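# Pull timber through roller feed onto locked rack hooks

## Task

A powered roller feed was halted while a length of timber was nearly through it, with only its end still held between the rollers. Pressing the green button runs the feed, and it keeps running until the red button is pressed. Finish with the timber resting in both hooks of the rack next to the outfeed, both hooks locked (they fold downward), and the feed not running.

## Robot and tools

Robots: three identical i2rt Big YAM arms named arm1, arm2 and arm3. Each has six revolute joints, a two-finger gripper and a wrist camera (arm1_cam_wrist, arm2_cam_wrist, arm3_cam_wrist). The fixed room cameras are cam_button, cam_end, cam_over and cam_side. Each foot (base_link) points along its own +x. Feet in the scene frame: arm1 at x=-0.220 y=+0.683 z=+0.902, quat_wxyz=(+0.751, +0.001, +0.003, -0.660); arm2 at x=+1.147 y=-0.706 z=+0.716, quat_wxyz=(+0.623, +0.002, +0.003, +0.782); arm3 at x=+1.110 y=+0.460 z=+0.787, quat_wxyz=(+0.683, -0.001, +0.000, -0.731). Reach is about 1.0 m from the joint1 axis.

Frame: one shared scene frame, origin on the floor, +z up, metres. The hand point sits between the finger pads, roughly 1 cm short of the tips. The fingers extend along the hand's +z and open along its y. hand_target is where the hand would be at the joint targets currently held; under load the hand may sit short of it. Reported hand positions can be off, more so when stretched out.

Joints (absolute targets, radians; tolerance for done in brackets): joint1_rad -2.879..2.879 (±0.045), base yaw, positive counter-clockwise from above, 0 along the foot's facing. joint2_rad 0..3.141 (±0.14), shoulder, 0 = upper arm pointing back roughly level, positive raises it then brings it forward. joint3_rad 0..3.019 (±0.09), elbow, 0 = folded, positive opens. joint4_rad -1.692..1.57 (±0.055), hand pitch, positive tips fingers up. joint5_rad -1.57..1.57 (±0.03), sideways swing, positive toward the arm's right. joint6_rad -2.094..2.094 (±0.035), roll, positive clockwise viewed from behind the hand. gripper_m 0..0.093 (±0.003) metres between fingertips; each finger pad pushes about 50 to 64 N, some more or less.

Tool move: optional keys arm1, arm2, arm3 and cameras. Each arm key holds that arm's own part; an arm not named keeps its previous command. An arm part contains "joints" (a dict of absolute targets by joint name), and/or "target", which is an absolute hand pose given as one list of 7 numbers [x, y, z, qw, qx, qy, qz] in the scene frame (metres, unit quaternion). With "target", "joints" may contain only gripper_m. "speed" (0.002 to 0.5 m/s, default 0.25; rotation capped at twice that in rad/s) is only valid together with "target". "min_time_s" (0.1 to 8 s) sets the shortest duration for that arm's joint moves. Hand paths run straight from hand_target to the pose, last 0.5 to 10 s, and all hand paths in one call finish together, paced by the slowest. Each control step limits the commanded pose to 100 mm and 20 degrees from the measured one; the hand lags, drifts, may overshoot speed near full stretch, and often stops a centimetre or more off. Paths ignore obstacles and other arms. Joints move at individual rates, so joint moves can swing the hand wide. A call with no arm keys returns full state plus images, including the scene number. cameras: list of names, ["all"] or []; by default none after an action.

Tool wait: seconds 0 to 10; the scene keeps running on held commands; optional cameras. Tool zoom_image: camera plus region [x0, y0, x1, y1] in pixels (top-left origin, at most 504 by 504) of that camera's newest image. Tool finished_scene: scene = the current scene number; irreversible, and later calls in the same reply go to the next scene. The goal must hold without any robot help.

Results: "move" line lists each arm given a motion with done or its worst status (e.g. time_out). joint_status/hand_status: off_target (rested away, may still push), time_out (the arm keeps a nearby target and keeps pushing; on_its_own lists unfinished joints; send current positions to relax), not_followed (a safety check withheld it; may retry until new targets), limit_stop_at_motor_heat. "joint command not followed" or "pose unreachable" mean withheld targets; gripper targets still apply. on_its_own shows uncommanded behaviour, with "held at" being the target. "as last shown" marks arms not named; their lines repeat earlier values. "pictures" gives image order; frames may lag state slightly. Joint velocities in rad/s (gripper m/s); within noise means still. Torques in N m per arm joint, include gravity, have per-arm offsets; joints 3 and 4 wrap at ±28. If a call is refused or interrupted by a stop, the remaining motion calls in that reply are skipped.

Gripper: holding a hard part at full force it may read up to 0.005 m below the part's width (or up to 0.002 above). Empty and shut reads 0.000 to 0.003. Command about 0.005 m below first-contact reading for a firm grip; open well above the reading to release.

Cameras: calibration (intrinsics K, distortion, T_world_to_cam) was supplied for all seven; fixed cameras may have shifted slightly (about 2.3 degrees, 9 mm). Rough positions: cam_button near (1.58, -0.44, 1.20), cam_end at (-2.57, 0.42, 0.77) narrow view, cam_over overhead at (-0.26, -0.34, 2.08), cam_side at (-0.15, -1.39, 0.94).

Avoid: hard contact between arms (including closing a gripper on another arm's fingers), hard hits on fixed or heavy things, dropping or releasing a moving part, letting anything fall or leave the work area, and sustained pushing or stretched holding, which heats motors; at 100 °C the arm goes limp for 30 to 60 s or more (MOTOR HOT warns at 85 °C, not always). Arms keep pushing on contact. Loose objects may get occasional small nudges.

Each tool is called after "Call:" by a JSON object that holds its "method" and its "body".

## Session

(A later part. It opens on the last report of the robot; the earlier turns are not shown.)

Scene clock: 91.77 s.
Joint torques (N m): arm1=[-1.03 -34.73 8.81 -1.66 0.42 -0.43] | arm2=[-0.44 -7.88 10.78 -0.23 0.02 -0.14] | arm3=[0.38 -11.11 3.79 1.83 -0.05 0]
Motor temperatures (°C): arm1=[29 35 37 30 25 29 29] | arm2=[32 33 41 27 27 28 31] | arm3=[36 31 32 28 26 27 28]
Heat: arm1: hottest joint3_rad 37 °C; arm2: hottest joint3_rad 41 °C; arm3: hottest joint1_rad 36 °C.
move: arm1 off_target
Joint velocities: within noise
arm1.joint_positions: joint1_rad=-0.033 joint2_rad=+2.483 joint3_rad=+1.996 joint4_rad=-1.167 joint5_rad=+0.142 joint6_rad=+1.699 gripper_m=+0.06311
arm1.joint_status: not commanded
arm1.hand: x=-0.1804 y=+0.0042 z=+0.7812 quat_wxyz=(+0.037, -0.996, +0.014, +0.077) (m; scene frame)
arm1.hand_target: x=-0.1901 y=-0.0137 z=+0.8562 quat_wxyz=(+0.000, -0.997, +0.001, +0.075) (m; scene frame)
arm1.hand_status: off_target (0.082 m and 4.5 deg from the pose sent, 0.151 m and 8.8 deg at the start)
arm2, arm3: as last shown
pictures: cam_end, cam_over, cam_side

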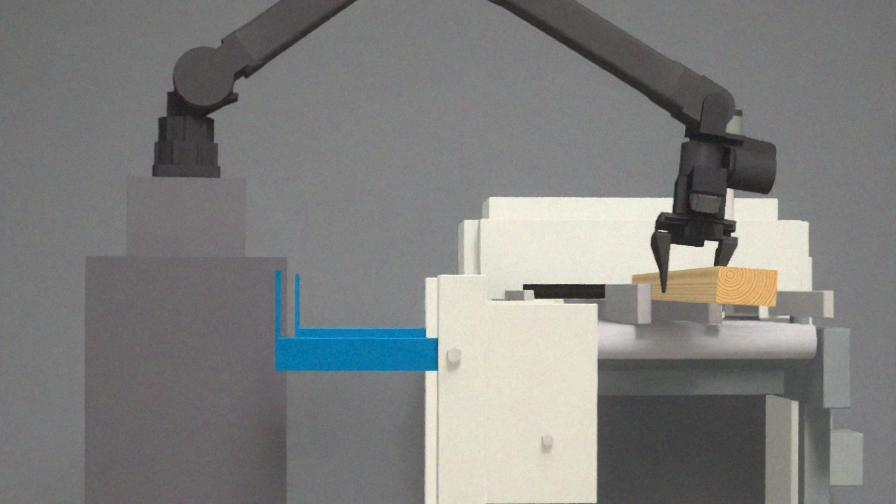

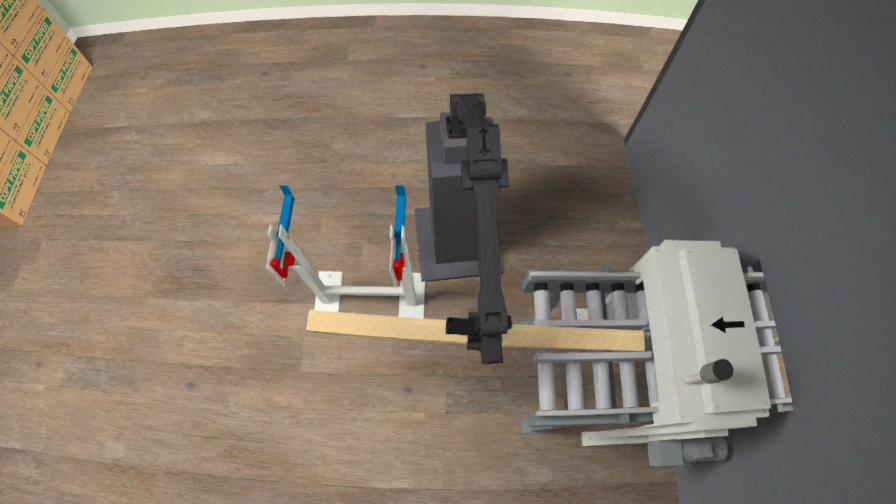

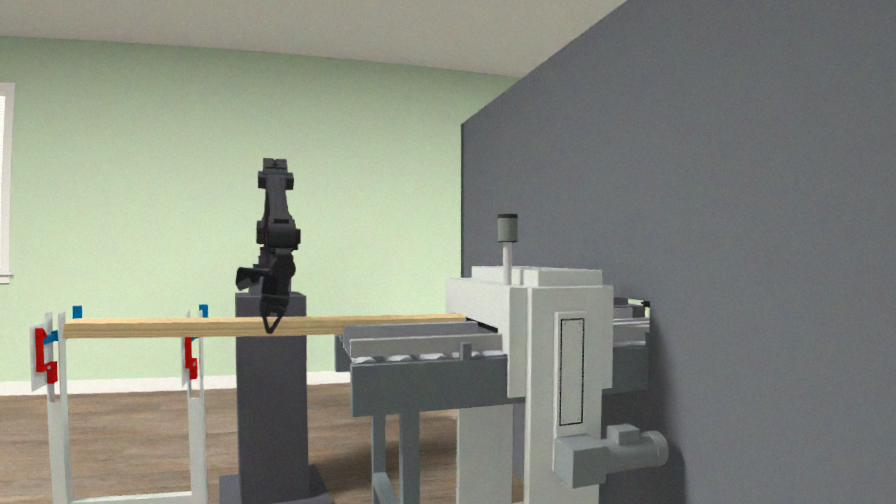

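Call:
{"method": "move", "body": {"arm1": {"target": [-0.21, -0.01, 0.945, 0, 0.99725, 0, -0.0741], "speed": 0.1}, "arm2": {"target": [1.05, -0.45, 0.98, 0, 0.887, -0.462, 0], "speed": 0.2}, "cameras": ["cam_side", "cam_end", "cam_over"]}}

Scene clock: 95.37 s.
Joint torques (N m): arm1=[0.56 -34.26 12.66 -1.22 0.3 -0.12] | arm2=[-0.62 -5.13 11.62 -0.23 -0.01 -0.16] | arm3=[0.38 -11.11 3.79 1.83 -0.05 0]
Motor temperatures (°C): arm1=[29 37 37 30 25 29 29] | arm2=[32 33 41 27 27 28 31] | arm3=[36 31 32 28 26 27 28]
Heat: arm1: hottest joint2_rad 37 °C; arm2: hottest joint3_rad 41 °C; arm3: hottest joint1_rad 36 °C.
move: arm1 off_target; arm2 off_target
Joint velocities: within noise
arm1.joint_positions: joint1_rad=-0.068 joint2_rad=+2.366 joint3_rad=+1.976 joint4_rad=-1.316 joint5_rad=+0.144 joint6_rad=+1.634 gripper_m=+0.06296
arm1.joint_status: not commanded
arm1.hand: x=-0.2053 y=+0.0225 z=+0.8554 quat_wxyz=(+0.065, -0.995, -0.003, +0.077) (m; scene frame)
arm1.hand_target: x=-0.2102 y=-0.0048 z=+0.9429 quat_wxyz=(+0.000, -0.997, +0.000, +0.075) (m; scene frame)
arm1.hand_status: off_target (0.095 m and 7.5 deg from the pose sent, 0.167 m and 4.5 deg at the start; pose on its path clipped on 35 of 60 steps)
arm2.joint_positions: joint1_rad=+0.164 joint2_rad=+1.054 joint3_rad=+1.053 joint4_rad=-1.611 joint5_rad=+0.010 joint6_rad=-0.218 gripper_m=+0.00120
arm2.joint_status: not commanded
arm2.hand: x=+1.0506 y=-0.4593 z=+0.9610 quat_wxyz=(+0.013, +0.886, -0.463, +0.016) (m; scene frame)
arm2.hand_target: x=+1.0501 y=-0.4506 z=+0.9797 quat_wxyz=(+0.000, +0.887, -0.462, +0.000) (m; scene frame)
arm2.hand_status: off_target (0.021 m and 2.4 deg from the pose sent, 0.145 m and 2.1 deg at the start)
arm3: as last shown
pictures: cam_end, cam_over, cam_side

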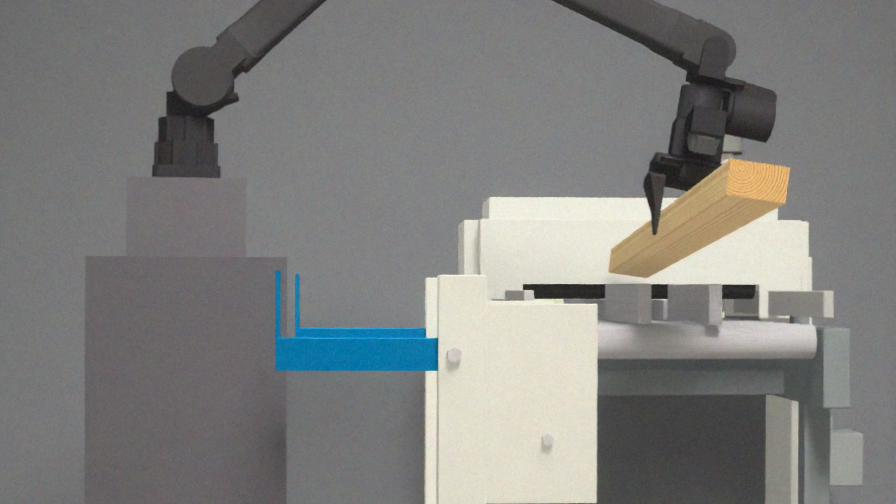

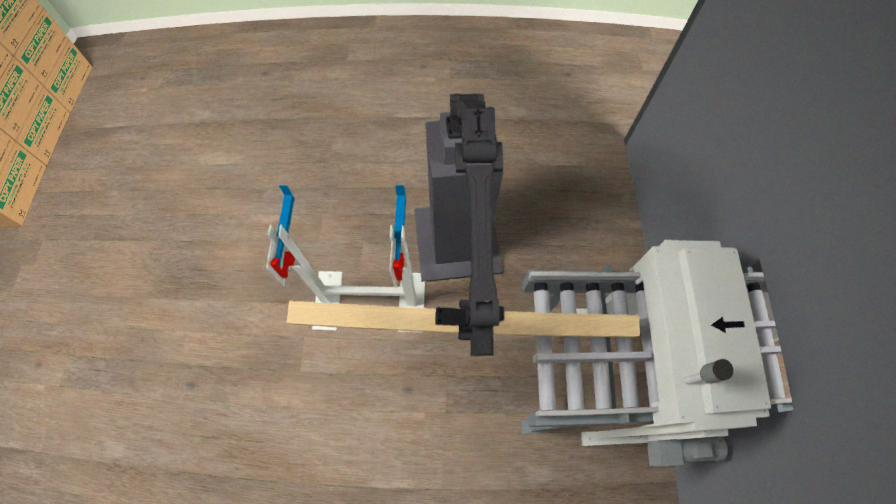

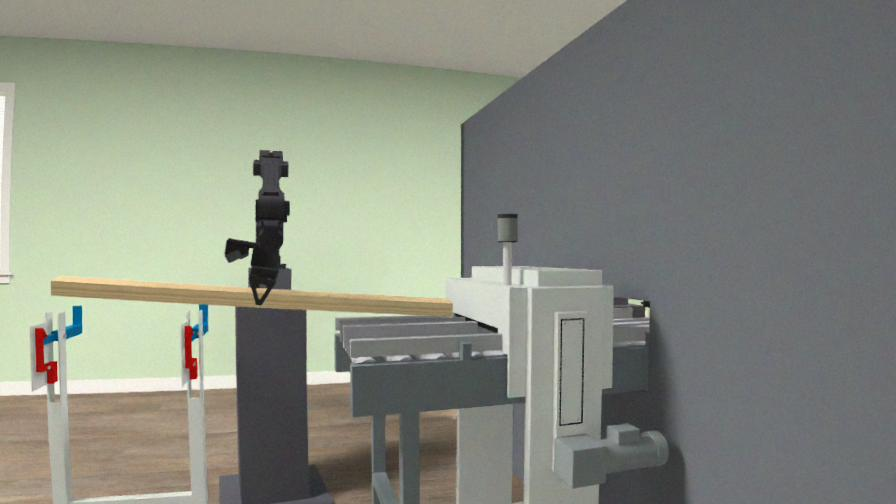

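Call:
{"method": "move", "body": {"cameras": ["cam_side", "cam_end", "cam_over", "arm1_cam_wrist"]}}

Call:
{"method": "zoom_image", "body": {"camera": "cam_end", "region": [580, 140, 840, 340]}}

Call:
{"method": "zoom_image", "body": {"camera": "cam_side", "region": [220, 230, 520, 400]}}

Scene clock: 97.20 s.
Joint torques (N m): arm1=[0.5 -34.14 12.64 -1.36 0.24 -0.08] | arm2=[-0.62 -5.19 11.62 -0.23 -0.01 -0.16] | arm3=[0.38 -11.11 3.79 1.83 -0.05 0]
Motor temperatures (°C): arm1=[29 38 37 30 25 29 29] | arm2=[32 33 41 27 27 28 31] | arm3=[36 31 32 28 26 27 28]
Heat: arm1: hottest joint2_rad 38 °C; arm2: hottest joint3_rad 41 °C; arm3: hottest joint1_rad 36 °C.
Joint velocities: within noise
arm1.joint_positions: joint1_rad=-0.068 joint2_rad=+2.366 joint3_rad=+1.976 joint4_rad=-1.316 joint5_rad=+0.144 joint6_rad=+1.634 gripper_m=+0.06296
arm1.joint_status: not commanded
arm1.hand: x=-0.2053 y=+0.0225 z=+0.8554 quat_wxyz=(+0.066, -0.995, -0.004, +0.077) (m; scene frame)
arm1.hand_target: x=-0.2102 y=-0.0048 z=+0.9429 quat_wxyz=(+0.000, -0.997, +0.000, +0.075) (m; scene frame)
arm1.hand_status: off_target (0.095 m and 7.5 deg from the pose sent, 0.167 m and 4.5 deg at the start; pose on its path clipped on 35 of 60 steps)
arm2.joint_positions: joint1_rad=+0.164 joint2_rad=+1.054 joint3_rad=+1.053 joint4_rad=-1.611 joint5_rad=+0.010 joint6_rad=-0.218 gripper_m=+0.00120
arm2.joint_status: not commanded
arm2.hand: x=+1.0506 y=-0.4593 z=+0.9610 quat_wxyz=(+0.013, +0.886, -0.463, +0.016) (m; scene frame)
arm2.hand_target: x=+1.0501 y=-0.4506 z=+0.9797 quat_wxyz=(+0.000, +0.887, -0.462, +0.000) (m; scene frame)
arm2.hand_status: off_target (0.021 m and 2.4 deg from the pose sent, 0.145 m and 2.1 deg at the start)
arm3.joint_positions: joint1_rad=+0.161 joint2_rad=+2.062 joint3_rad=+0.601 joint4_rad=+1.430 joint5_rad=+1.292 joint6_rad=-1.553 gripper_m=+0.06007
arm3.joint_status: not commanded
arm3.hand: x=+0.9829 y=+0.0223 z=+0.8361 quat_wxyz=(+0.401, -0.397, -0.588, +0.580) (m; scene frame)
arm3.hand_target: x=+0.9800 y=+0.0171 z=+0.8351 quat_wxyz=(+0.400, -0.401, -0.583, +0.583) (m; scene frame)
arm3.hand_status: not commanded
pictures: arm1_cam_wrist, cam_end, cam_over, cam_side
camera_calibration:
arm1_cam_wrist: T_world_to_cam=[[0.0133212, 0.989981, 0.140572, -0.14097], [0.89662, -0.074055, 0.436565, -0.181489], [0.442601, 0.120224, -0.888623, 0.976406], [0, 0, 0, 1]] pos_world=[-0.267554, 0.00872927, 0.966704]

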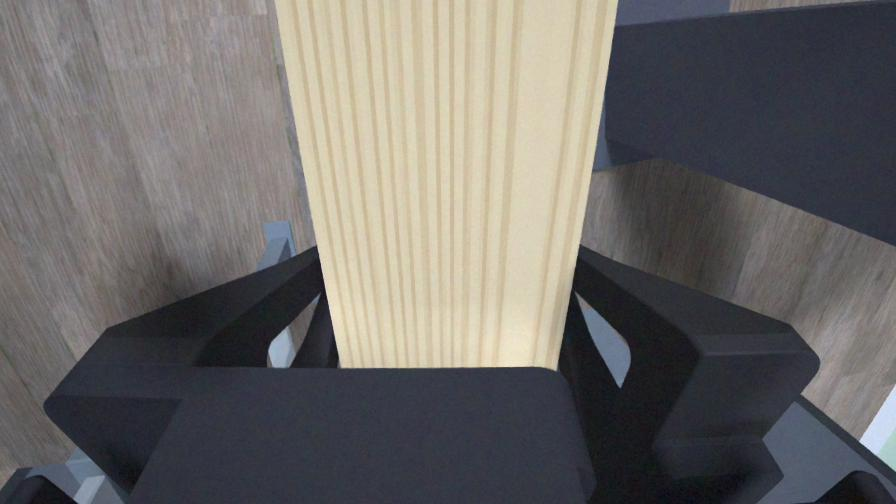

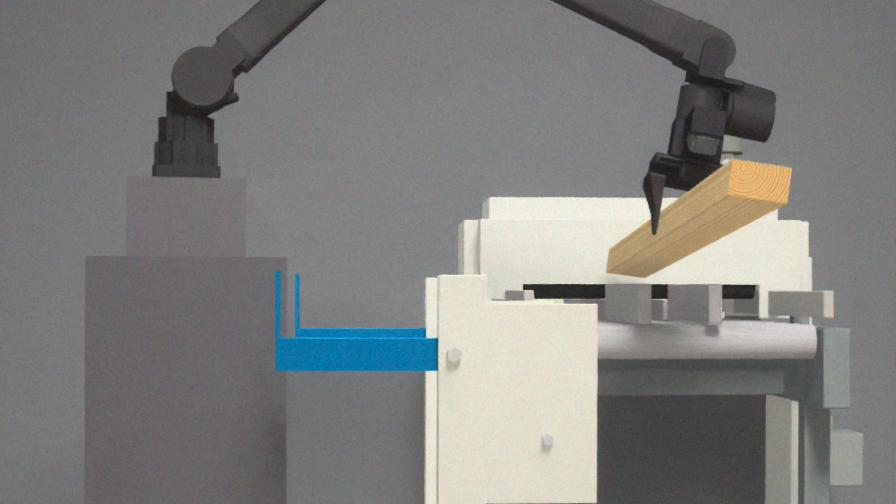

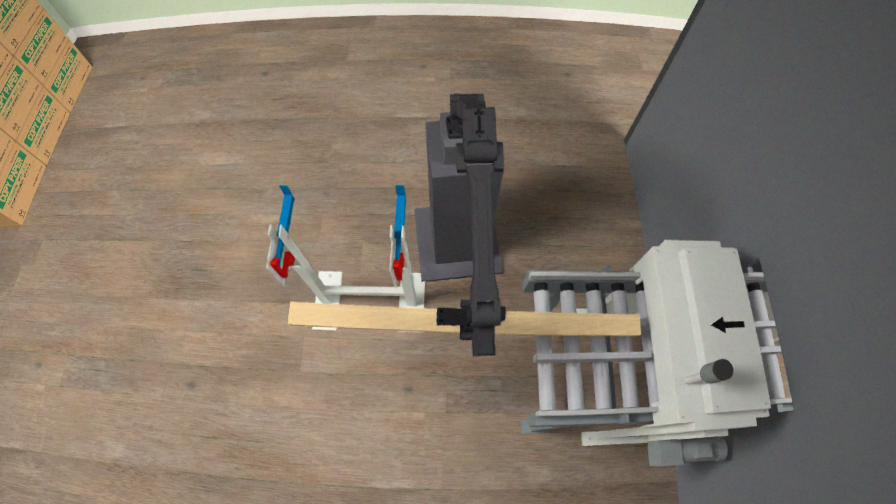

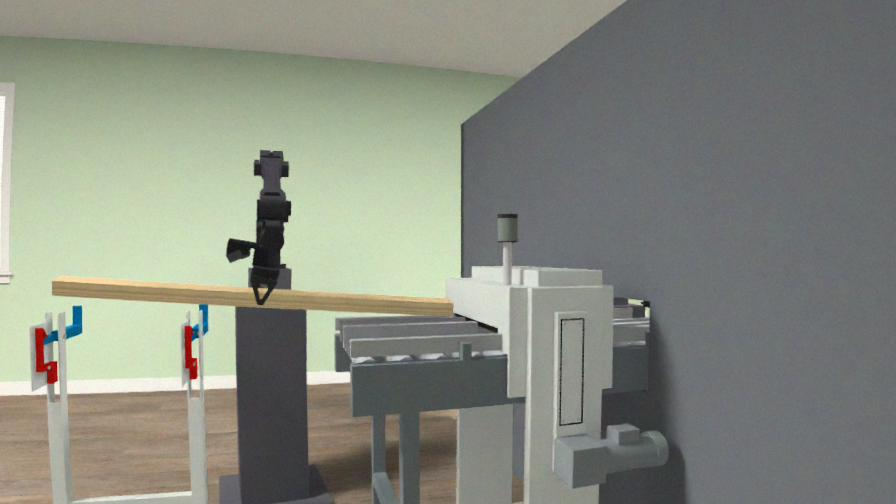

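Scaled by 1.938 from the camera's 896x504 image, which has a finer 1280x720 frame.

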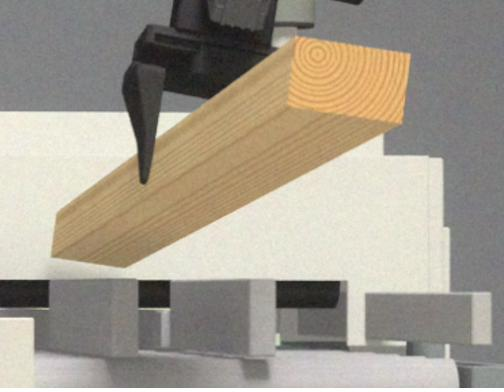

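Scaled by 1.680 from the camera's 896x504 image, which has a finer 1280x720 frame.

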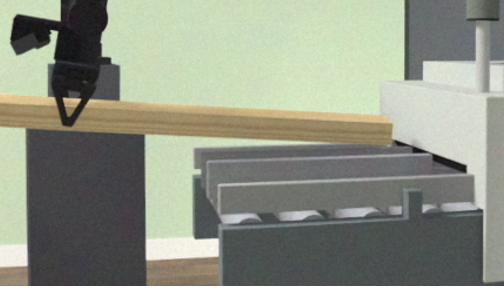

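Call:
{"method": "move", "body": {"arm1": {"target": [-0.34, 0.1, 0.975, -0.02, 0.99885, 0, -0.0436], "speed": 0.12}, "cameras": ["cam_side", "cam_end", "cam_over"]}}

Scene clock: 101.50 s.
Joint torques (N m): arm1=[0.26 -29.92 9.48 -0.42 0.04 -0.06] | arm2=[-0.62 -5.19 11.62 -0.21 0 -0.16] | arm3=[0.32 -11.16 3.79 1.83 -0.06 -0.01]
Motor temperatures (°C): arm1=[29 39 37 30 25 29 29] | arm2=[32 33 42 27 27 28 31] | arm3=[36 31 32 28 26 27 28]
Heat: arm1: hottest joint2_rad 39 °C; arm2: hottest joint3_rad 42 °C; arm3: hottest joint1_rad 36 °C.
move: arm1 off_target
Joint velocities: within noise
arm1.joint_positions: joint1_rad=-0.301 joint2_rad=+2.077 joint3_rad=+1.628 joint4_rad=-1.250 joint5_rad=+0.090 joint6_rad=+1.407 gripper_m=+0.06296
arm1.joint_status: not commanded
arm1.hand: x=-0.3347 y=+0.1166 z=+0.9160 quat_wxyz=(+0.074, -0.997, +0.002, +0.035) (m; scene frame)
arm1.hand_target: x=-0.3397 y=+0.1022 z=+0.9734 quat_wxyz=(+0.020, -0.999, +0.000, +0.044) (m; scene frame)
arm1.hand_status: off_target (0.061 m and 6.2 deg from the pose sent, 0.196 m and 6.5 deg at the start)
arm2, arm3: as last shown
pictures: cam_end, cam_over, cam_side

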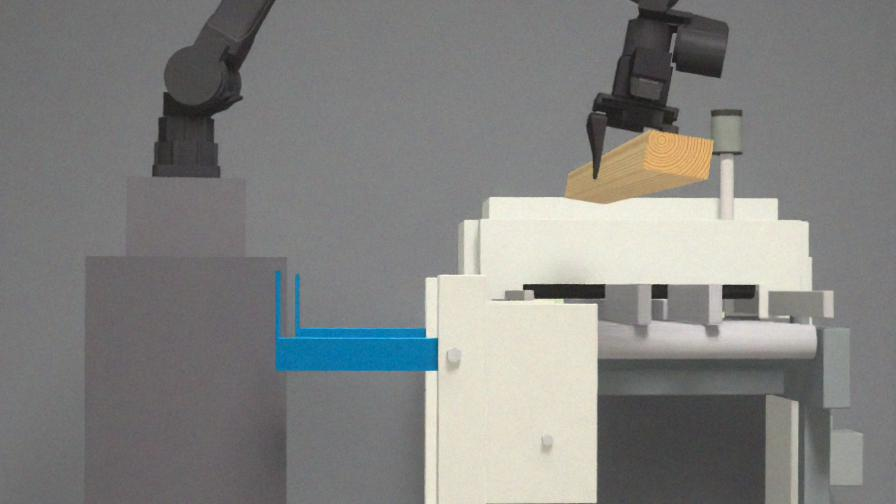

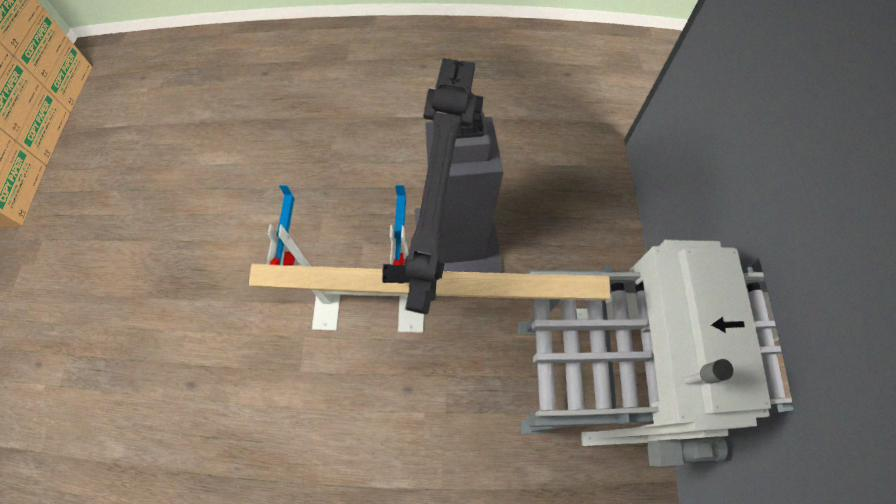

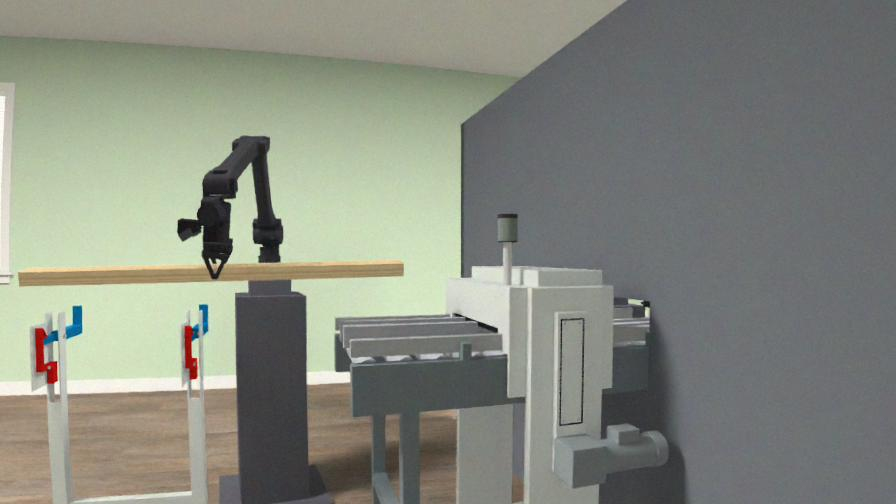

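Call:
{"method": "move", "body": {"arm1": {"target": [-0.5, 0.27, 0.975, 0.045, 0.998, 0, -0.0436], "speed": 0.14}}}

Call:
{"method": "move", "body": {"arm1": {"target": [-0.648, 0.425, 0.94, 0.045, 0.998, 0, -0.0436], "speed": 0.14}, "cameras": ["cam_side", "cam_end", "cam_over", "arm1_cam_wrist"]}}

Scene clock: 107.20 s.
Joint torques (N m): arm1=[0.26 -22.42 9.01 0.23 0 -0.07] | arm2=[-0.62 -5.25 11.64 -0.23 -0.01 -0.16] | arm3=[0.38 -11.16 3.79 1.83 -0.05 -0.01]
Motor temperatures (°C): arm1=[29 40 38 30 25 29 29] | arm2=[32 33 43 27 27 28 31] | arm3=[36 31 32 28 26 27 28]
Heat: arm1: hottest joint2_rad 40 °C; arm2: hottest joint3_rad 43 °C; arm3: hottest joint1_rad 36 °C.
move: arm1 off_target
Joint velocities: within noise
arm1.joint_positions: joint1_rad=-0.717 joint2_rad=+1.754 joint3_rad=+1.167 joint4_rad=-0.962 joint5_rad=+0.019 joint6_rad=+0.987 gripper_m=+0.06296
arm1.joint_status: not commanded
arm1.hand: x=-0.4897 y=+0.2847 z=+0.9309 quat_wxyz=(-0.001, -1.000, +0.002, +0.015) (m; scene frame)
arm1.hand_target: x=-0.4993 y=+0.2712 z=+0.9742 quat_wxyz=(-0.045, -0.998, +0.000, +0.044) (m; scene frame)
arm1.hand_status: off_target (0.048 m and 6.0 deg from the pose sent, 0.233 m and 13.6 deg at the start)
arm2, arm3: as last shown
pictures: none

Scene clock: 109.83 s.
Joint torques (N m): arm1=[0.21 -18.55 10.97 0.14 -0.14 -0.1] | arm2=[-0.62 -5.19 11.63 -0.23 -0.01 -0.16] | arm3=[0.38 -11.16 3.79 1.83 -0.06 -0.01]
Motor temperatures (°C): arm1=[29 39 38 30 25 29 29] | arm2=[32 33 43 27 27 28 31] | arm3=[36 31 32 28 26 27 28]
Heat: arm1: hottest joint2_rad 39 °C; arm2: hottest joint3_rad 43 °C; arm3: hottest joint1_rad 36 °C.
move: arm1 off_target
Joint velocities: within noise
arm1.joint_positions: joint1_rad=-1.169 joint2_rad=+1.764 joint3_rad=+1.106 joint4_rad=-0.879 joint5_rad=-0.037 joint6_rad=+0.538 gripper_m=+0.06296
arm1.joint_status: not commanded
arm1.hand: x=-0.6237 y=+0.4391 z=+0.9090 quat_wxyz=(-0.021, -1.000, +0.004, +0.007) (m; scene frame)
arm1.hand_target: x=-0.6467 y=+0.4259 z=+0.9406 quat_wxyz=(-0.045, -0.998, +0.000, +0.044) (m; scene frame)
arm1.hand_status: off_target (0.042 m and 5.0 deg from the pose sent, 0.212 m and 6.0 deg at the start)
arm2, arm3: as last shown
pictures: arm1_cam_wrist, cam_end, cam_over, cam_side
camera_calibration:
arm1_cam_wrist: T_world_to_cam=[[0.0166203, 0.999371, -0.0313385, -0.401181], [0.825487, 0.00397035, 0.564407, 0.00622625], [0.564176, -0.0352501, -0.824901, 1.24527], [0, 0, 0, 1]] pos_world=[-0.701024, 0.4448, 1.01114]

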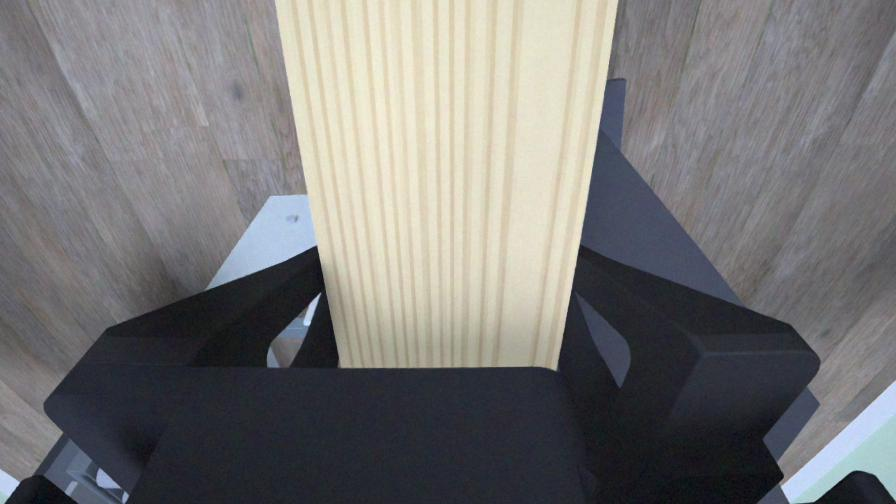

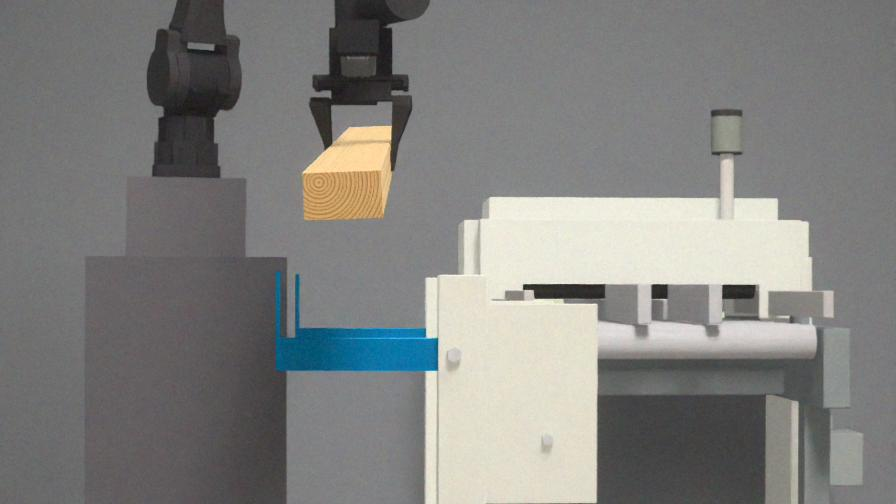

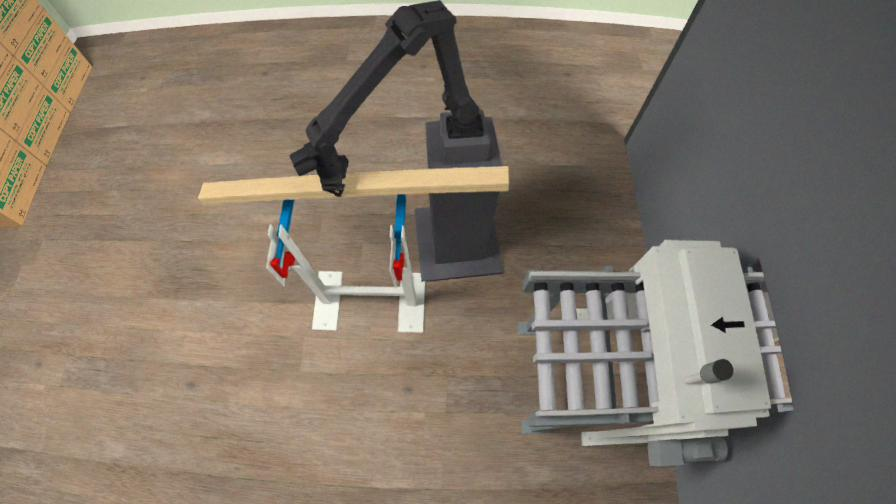

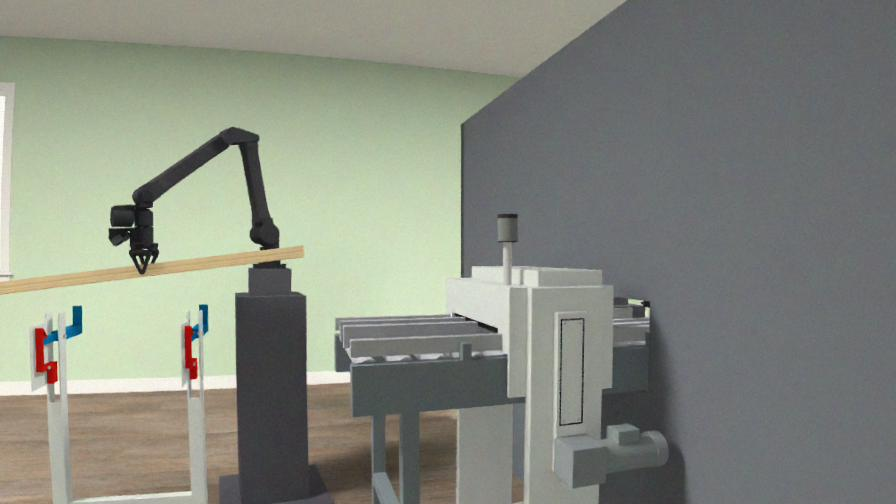

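Call:
{"method": "zoom_image", "body": {"camera": "cam_end", "region": [260, 90, 460, 390]}}

Call:
{"method": "zoom_image", "body": {"camera": "cam_over", "region": [180, 130, 520, 300]}}

Scaled by 1.680 from the camera's 896x504 image, which has a finer 1280x720 frame.

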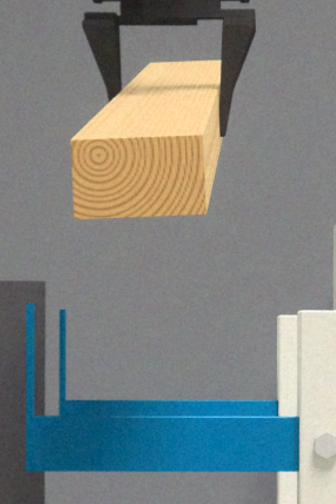

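Scaled by 1.482 from the camera's 896x504 image, which has a finer 1280x720 frame.

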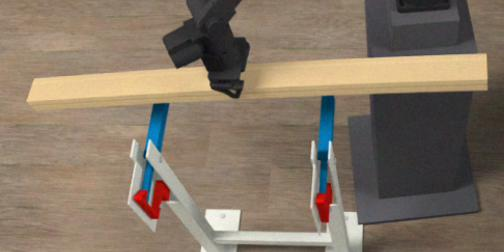

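Call:
{"method": "move", "body": {"arm1": {"target": [-0.668, 0.422, 0.90, 0.025, 0.996, 0, -0.0872], "speed": 0.05}, "cameras": ["cam_side", "cam_end", "cam_over"]}}

Call:
{"method": "zoom_image", "body": {"camera": "cam_end", "region": [260, 90, 460, 390]}}

Scene clock: 114.77 s.
Joint torques (N m): arm1=[1.44 -20.07 8.96 0.51 0.23 -0.07] | arm2=[-0.62 -5.25 11.62 -0.24 -0.01 -0.16] | arm3=[0.38 -11.16 3.79 1.83 -0.05 0]
Motor temperatures (°C): arm1=[29 39 38 30 25 29 29] | arm2=[32 33 44 27 27 28 31] | arm3=[36 31 32 28 26 27 28]
Heat: arm1: hottest joint2_rad 39 °C; arm2: hottest joint3_rad 44 °C; arm3: hottest joint1_rad 36 °C.
move: arm1 off_target
Joint velocities: within noise
arm1.joint_positions: joint1_rad=-1.169 joint2_rad=+1.844 joint3_rad=+1.106 joint4_rad=-0.731 joint5_rad=+0.036 joint6_rad=+0.538 gripper_m=+0.06296
arm1.joint_status: not commanded
arm1.hand: x=-0.6521 y=+0.4374 z=+0.8748 quat_wxyz=(-0.007, -0.998, +0.005, +0.055) (m; scene frame)
arm1.hand_target: x=-0.6673 y=+0.4224 z=+0.9005 quat_wxyz=(-0.025, -0.996, +0.000, +0.087) (m; scene frame)
arm1.hand_status: off_target (0.033 m and 4.3 deg from the pose sent, 0.048 m and 9.2 deg at the start)
arm2, arm3: as last shown
pictures: cam_end, cam_over, cam_side

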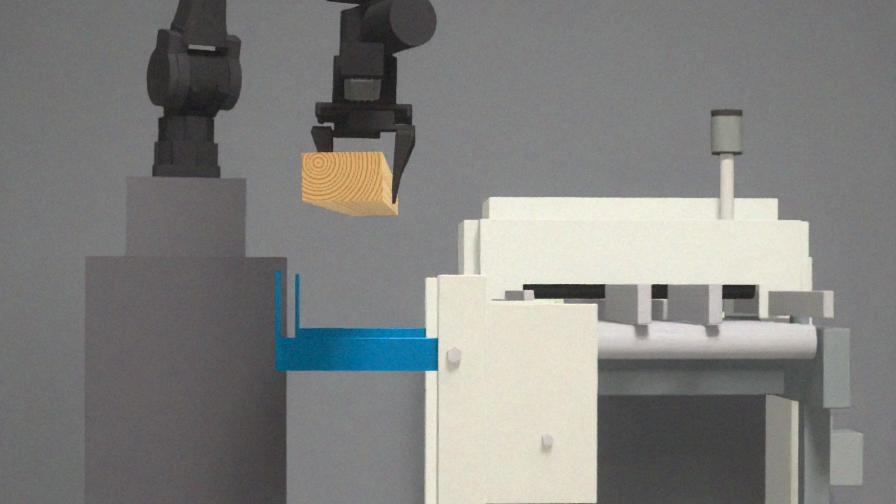

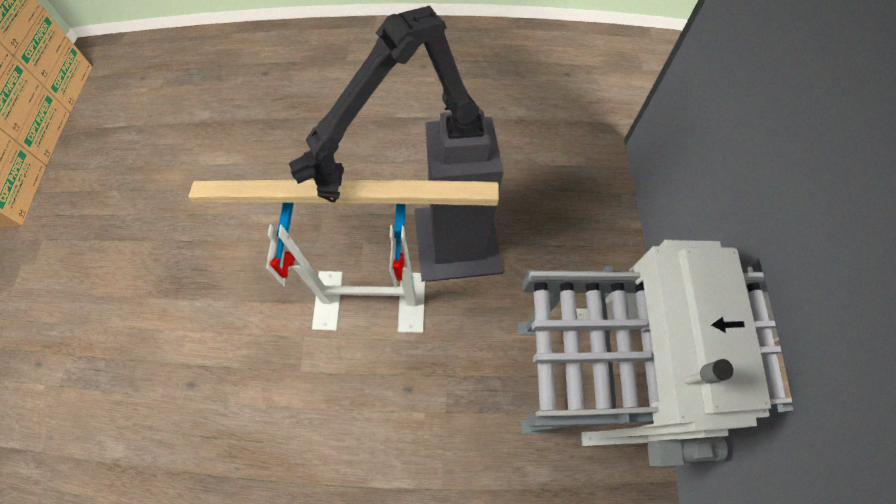

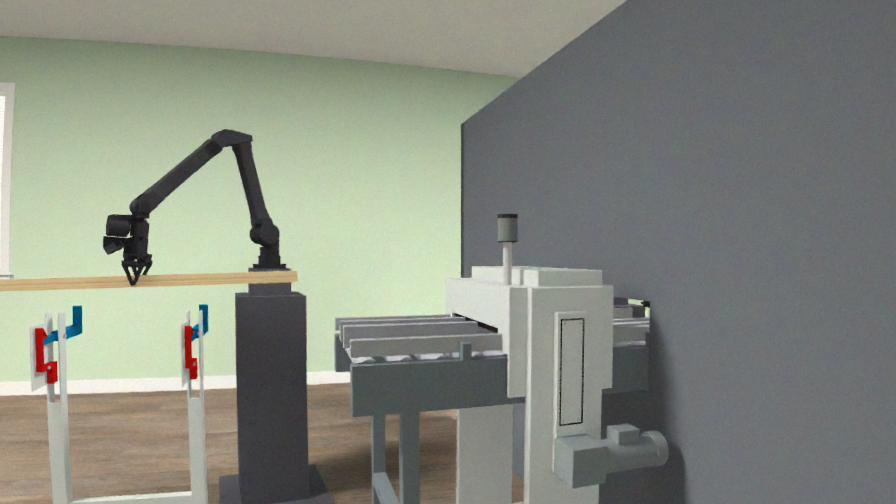

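Scaled by 1.680 from the camera's 896x504 image, which has a finer 1280x720 frame.

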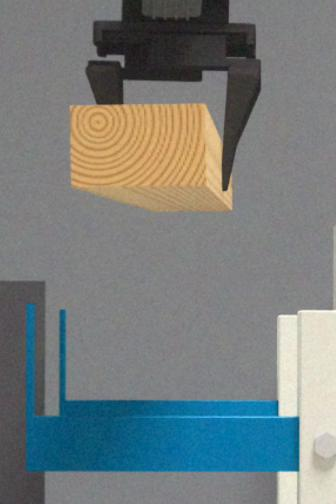

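Call:
{"method": "move", "body": {"arm1": {"target": [-0.66, 0.425, 0.80, 0.02, 0.9948, 0, -0.1], "speed": 0.06}, "cameras": ["cam_side", "cam_end", "cam_over"]}}

Call:
{"method": "zoom_image", "body": {"camera": "cam_end", "region": [260, 150, 460, 400]}}

Call:
{"method": "zoom_image", "body": {"camera": "cam_side", "region": [0, 240, 320, 400]}}

Scene clock: 119.23 s.
Joint torques (N m): arm1=[1.32 -20.78 6.41 0.77 0.3 0.1] | arm2=[-0.62 -5.19 11.64 -0.23 0 -0.16] | arm3=[0.38 -11.11 3.79 1.83 -0.06 0]
Motor temperatures (°C): arm1=[29 38 38 30 25 29 30] | arm2=[32 33 44 27 27 28 31] | arm3=[36 31 32 28 26 27 28]
Heat: arm1: hottest joint2_rad 38 °C; arm2: hottest joint3_rad 44 °C; arm3: hottest joint1_rad 36 °C.
move: arm1 off_target
Joint velocities: within noise
arm1.joint_positions: joint1_rad=-1.158 joint2_rad=+2.021 joint3_rad=+1.034 joint4_rad=-0.457 joint5_rad=+0.058 joint6_rad=+0.538 gripper_m=+0.06296
arm1.joint_status: not commanded
arm1.hand: x=-0.6452 y=+0.4405 z=+0.7787 quat_wxyz=(-0.004, -0.997, +0.000, +0.071) (m; scene frame)
arm1.hand_target: x=-0.6596 y=+0.4252 z=+0.8002 quat_wxyz=(-0.020, -0.995, +0.000, +0.100) (m; scene frame)
arm1.hand_status: off_target (0.030 m and 3.8 deg from the pose sent, 0.076 m and 5.5 deg at the start)
arm2, arm3: as last shown
pictures: cam_end, cam_over, cam_side

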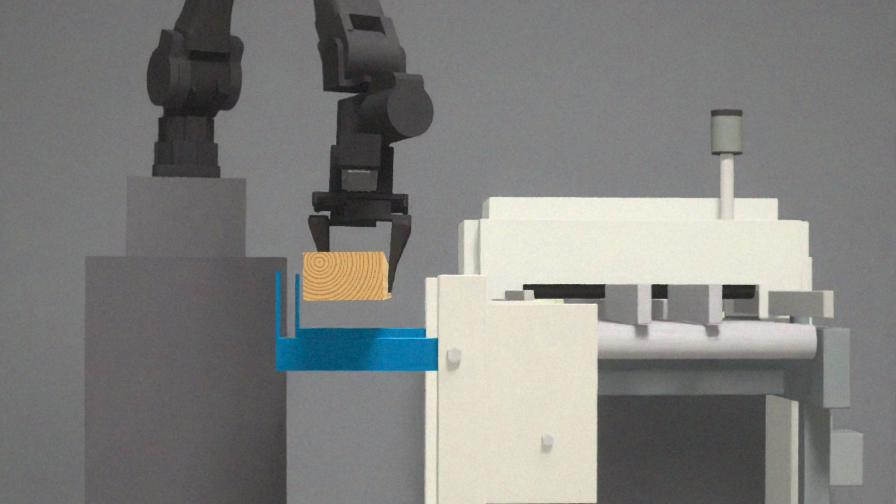

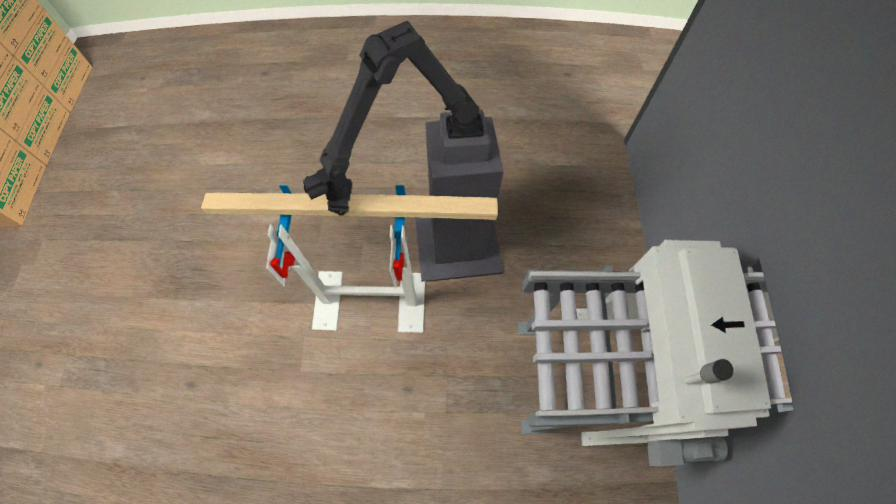

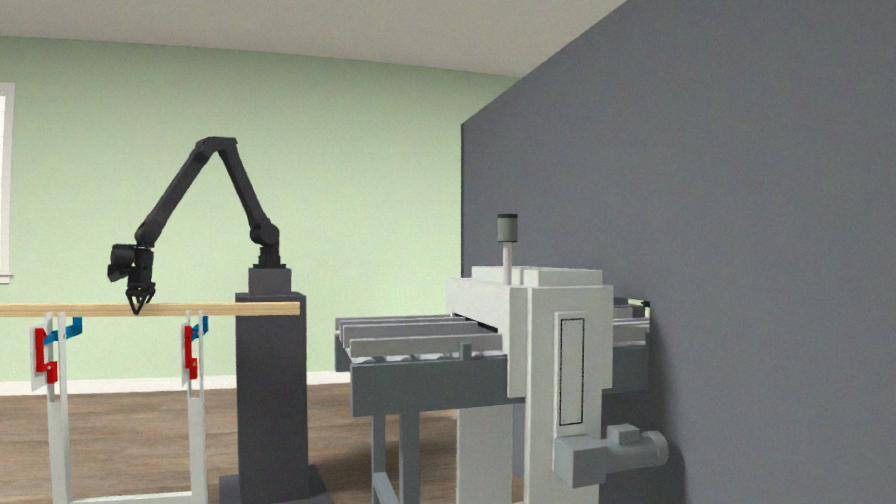

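Scaled by 2.016 from the camera's 896x504 image, which has a finer 1280x720 frame.

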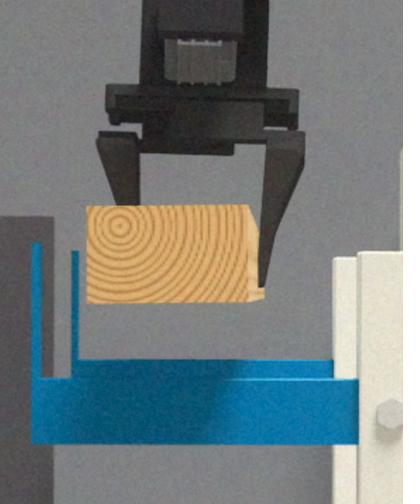

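Scaled by 1.575 from the camera's 896x504 image, which has a finer 1280x720 frame.

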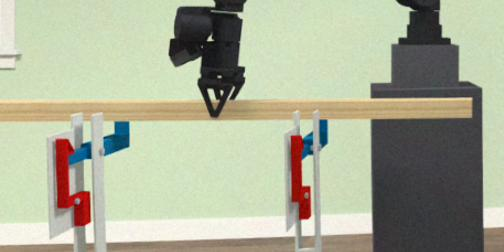

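Call:
{"method": "move", "body": {"arm1": {"target": [-0.66, 0.44, 0.772, 0.02, 0.9948, 0, -0.1], "speed": 0.05}}}

Call:
{"method": "move", "body": {"arm1": {"target": [-0.66, 0.44, 0.757, 0.02, 0.9948, 0, -0.1], "speed": 0.03}, "cameras": ["cam_side", "cam_end", "cam_over"]}}

Call:
{"method": "zoom_image", "body": {"camera": "cam_end", "region": [260, 150, 460, 400]}}

Call:
{"method": "zoom_image", "body": {"camera": "cam_side", "region": [0, 240, 320, 400]}}

Scene clock: 122.30 s.
Joint torques (N m): arm1=[-0.67 -20.48 5.71 0.81 0.1 -0.12] | arm2=[-0.56 -5.25 11.62 -0.23 -0.01 -0.16] | arm3=[0.38 -11.11 3.79 1.83 -0.06 -0.01]
Motor temperatures (°C): arm1=[29 38 38 30 25 29 30] | arm2=[32 33 45 27 27 28 31] | arm3=[36 31 32 28 26 27 28]
Heat: arm1: hottest joint2_rad 38 °C; arm2: hottest joint3_rad 45 °C; arm3: hottest joint1_rad 36 °C.
move: arm1 off_target
Joint velocities: within noise
arm1.joint_positions: joint1_rad=-1.159 joint2_rad=+2.074 joint3_rad=+1.011 joint4_rad=-0.378 joint5_rad=+0.058 joint6_rad=+0.532 gripper_m=+0.06296
arm1.joint_status: not commanded
arm1.hand: x=-0.6387 y=+0.4450 z=+0.7515 quat_wxyz=(-0.005, -0.997, -0.002, +0.072) (m; scene frame)
arm1.hand_target: x=-0.6597 y=+0.4404 z=+0.7721 quat_wxyz=(-0.020, -0.995, +0.000, +0.100) (m; scene frame)
arm1.hand_status: off_target (0.030 m and 3.6 deg from the pose sent, 0.016 m and 3.8 deg at the start)
arm2, arm3: as last shown
pictures: none

Scene clock: 123.30 s.
Joint torques (N m): arm1=[-0.62 -19.49 5.81 0.92 0.13 -0.12] | arm2=[-0.56 -5.19 11.62 -0.25 -0.01 -0.16] | arm3=[0.38 -11.16 3.81 1.83 -0.06 0]
Motor temperatures (°C): arm1=[29 38 38 30 25 29 30] | arm2=[32 33 45 27 27 28 31] | arm3=[36 31 32 28 26 27 28]
Heat: arm1: hottest joint2_rad 38 °C; arm2: hottest joint3_rad 45 °C; arm3: hottest joint1_rad 36 °C.
move: arm1 off_target
Joint velocities: within noise
arm1.joint_positions: joint1_rad=-1.159 joint2_rad=+2.096 joint3_rad=+1.011 joint4_rad=-0.353 joint5_rad=+0.058 joint6_rad=+0.532 gripper_m=+0.06296
arm1.joint_status: not commanded
arm1.hand: x=-0.6386 y=+0.4450 z=+0.7421 quat_wxyz=(-0.006, -0.997, -0.002, +0.073) (m; scene frame)
arm1.hand_target: x=-0.6597 y=+0.4402 z=+0.7575 quat_wxyz=(-0.020, -0.995, +0.000, +0.100) (m; scene frame)
arm1.hand_status: off_target (0.027 m and 3.5 deg from the pose sent, 0.023 m and 3.6 deg at the start)
arm2, arm3: as last shown
pictures: cam_end, cam_over, cam_side

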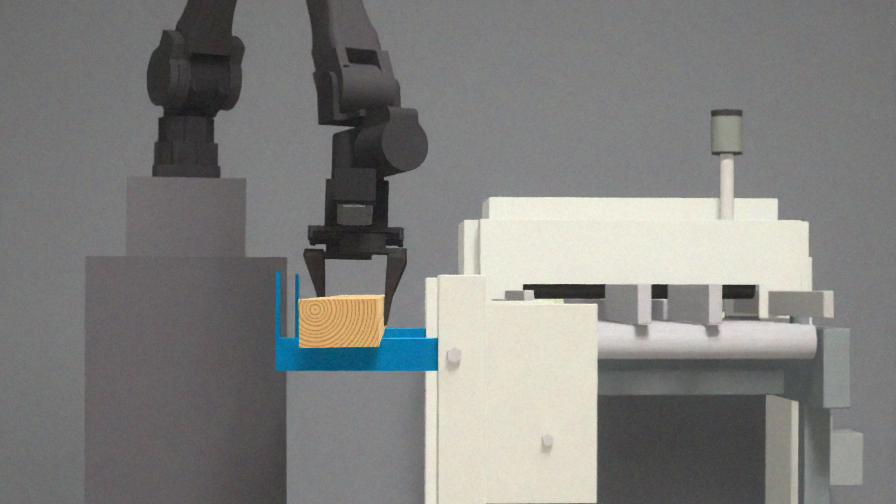

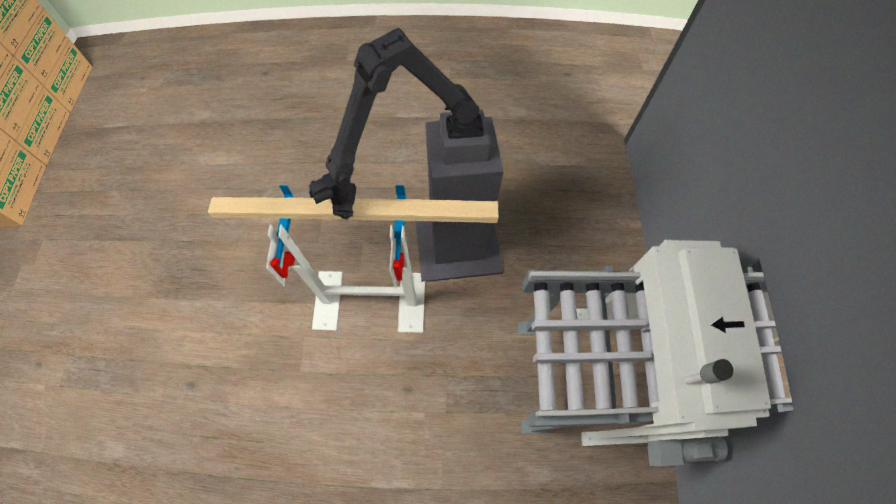

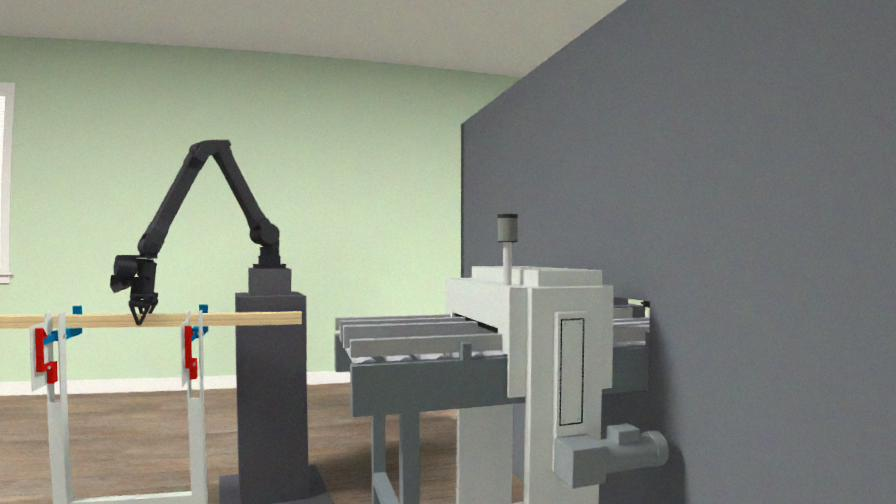

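Scaled by 2.016 from the camera's 896x504 image, which has a finer 1280x720 frame.

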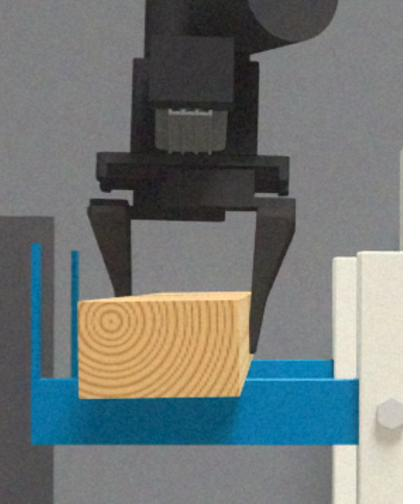

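Scaled by 1.575 from the camera's 896x504 image, which has a finer 1280x720 frame.

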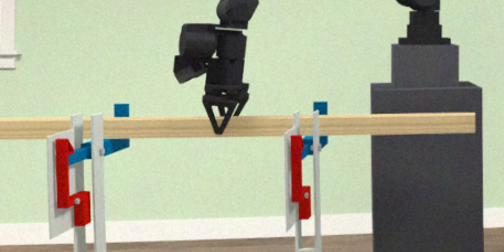

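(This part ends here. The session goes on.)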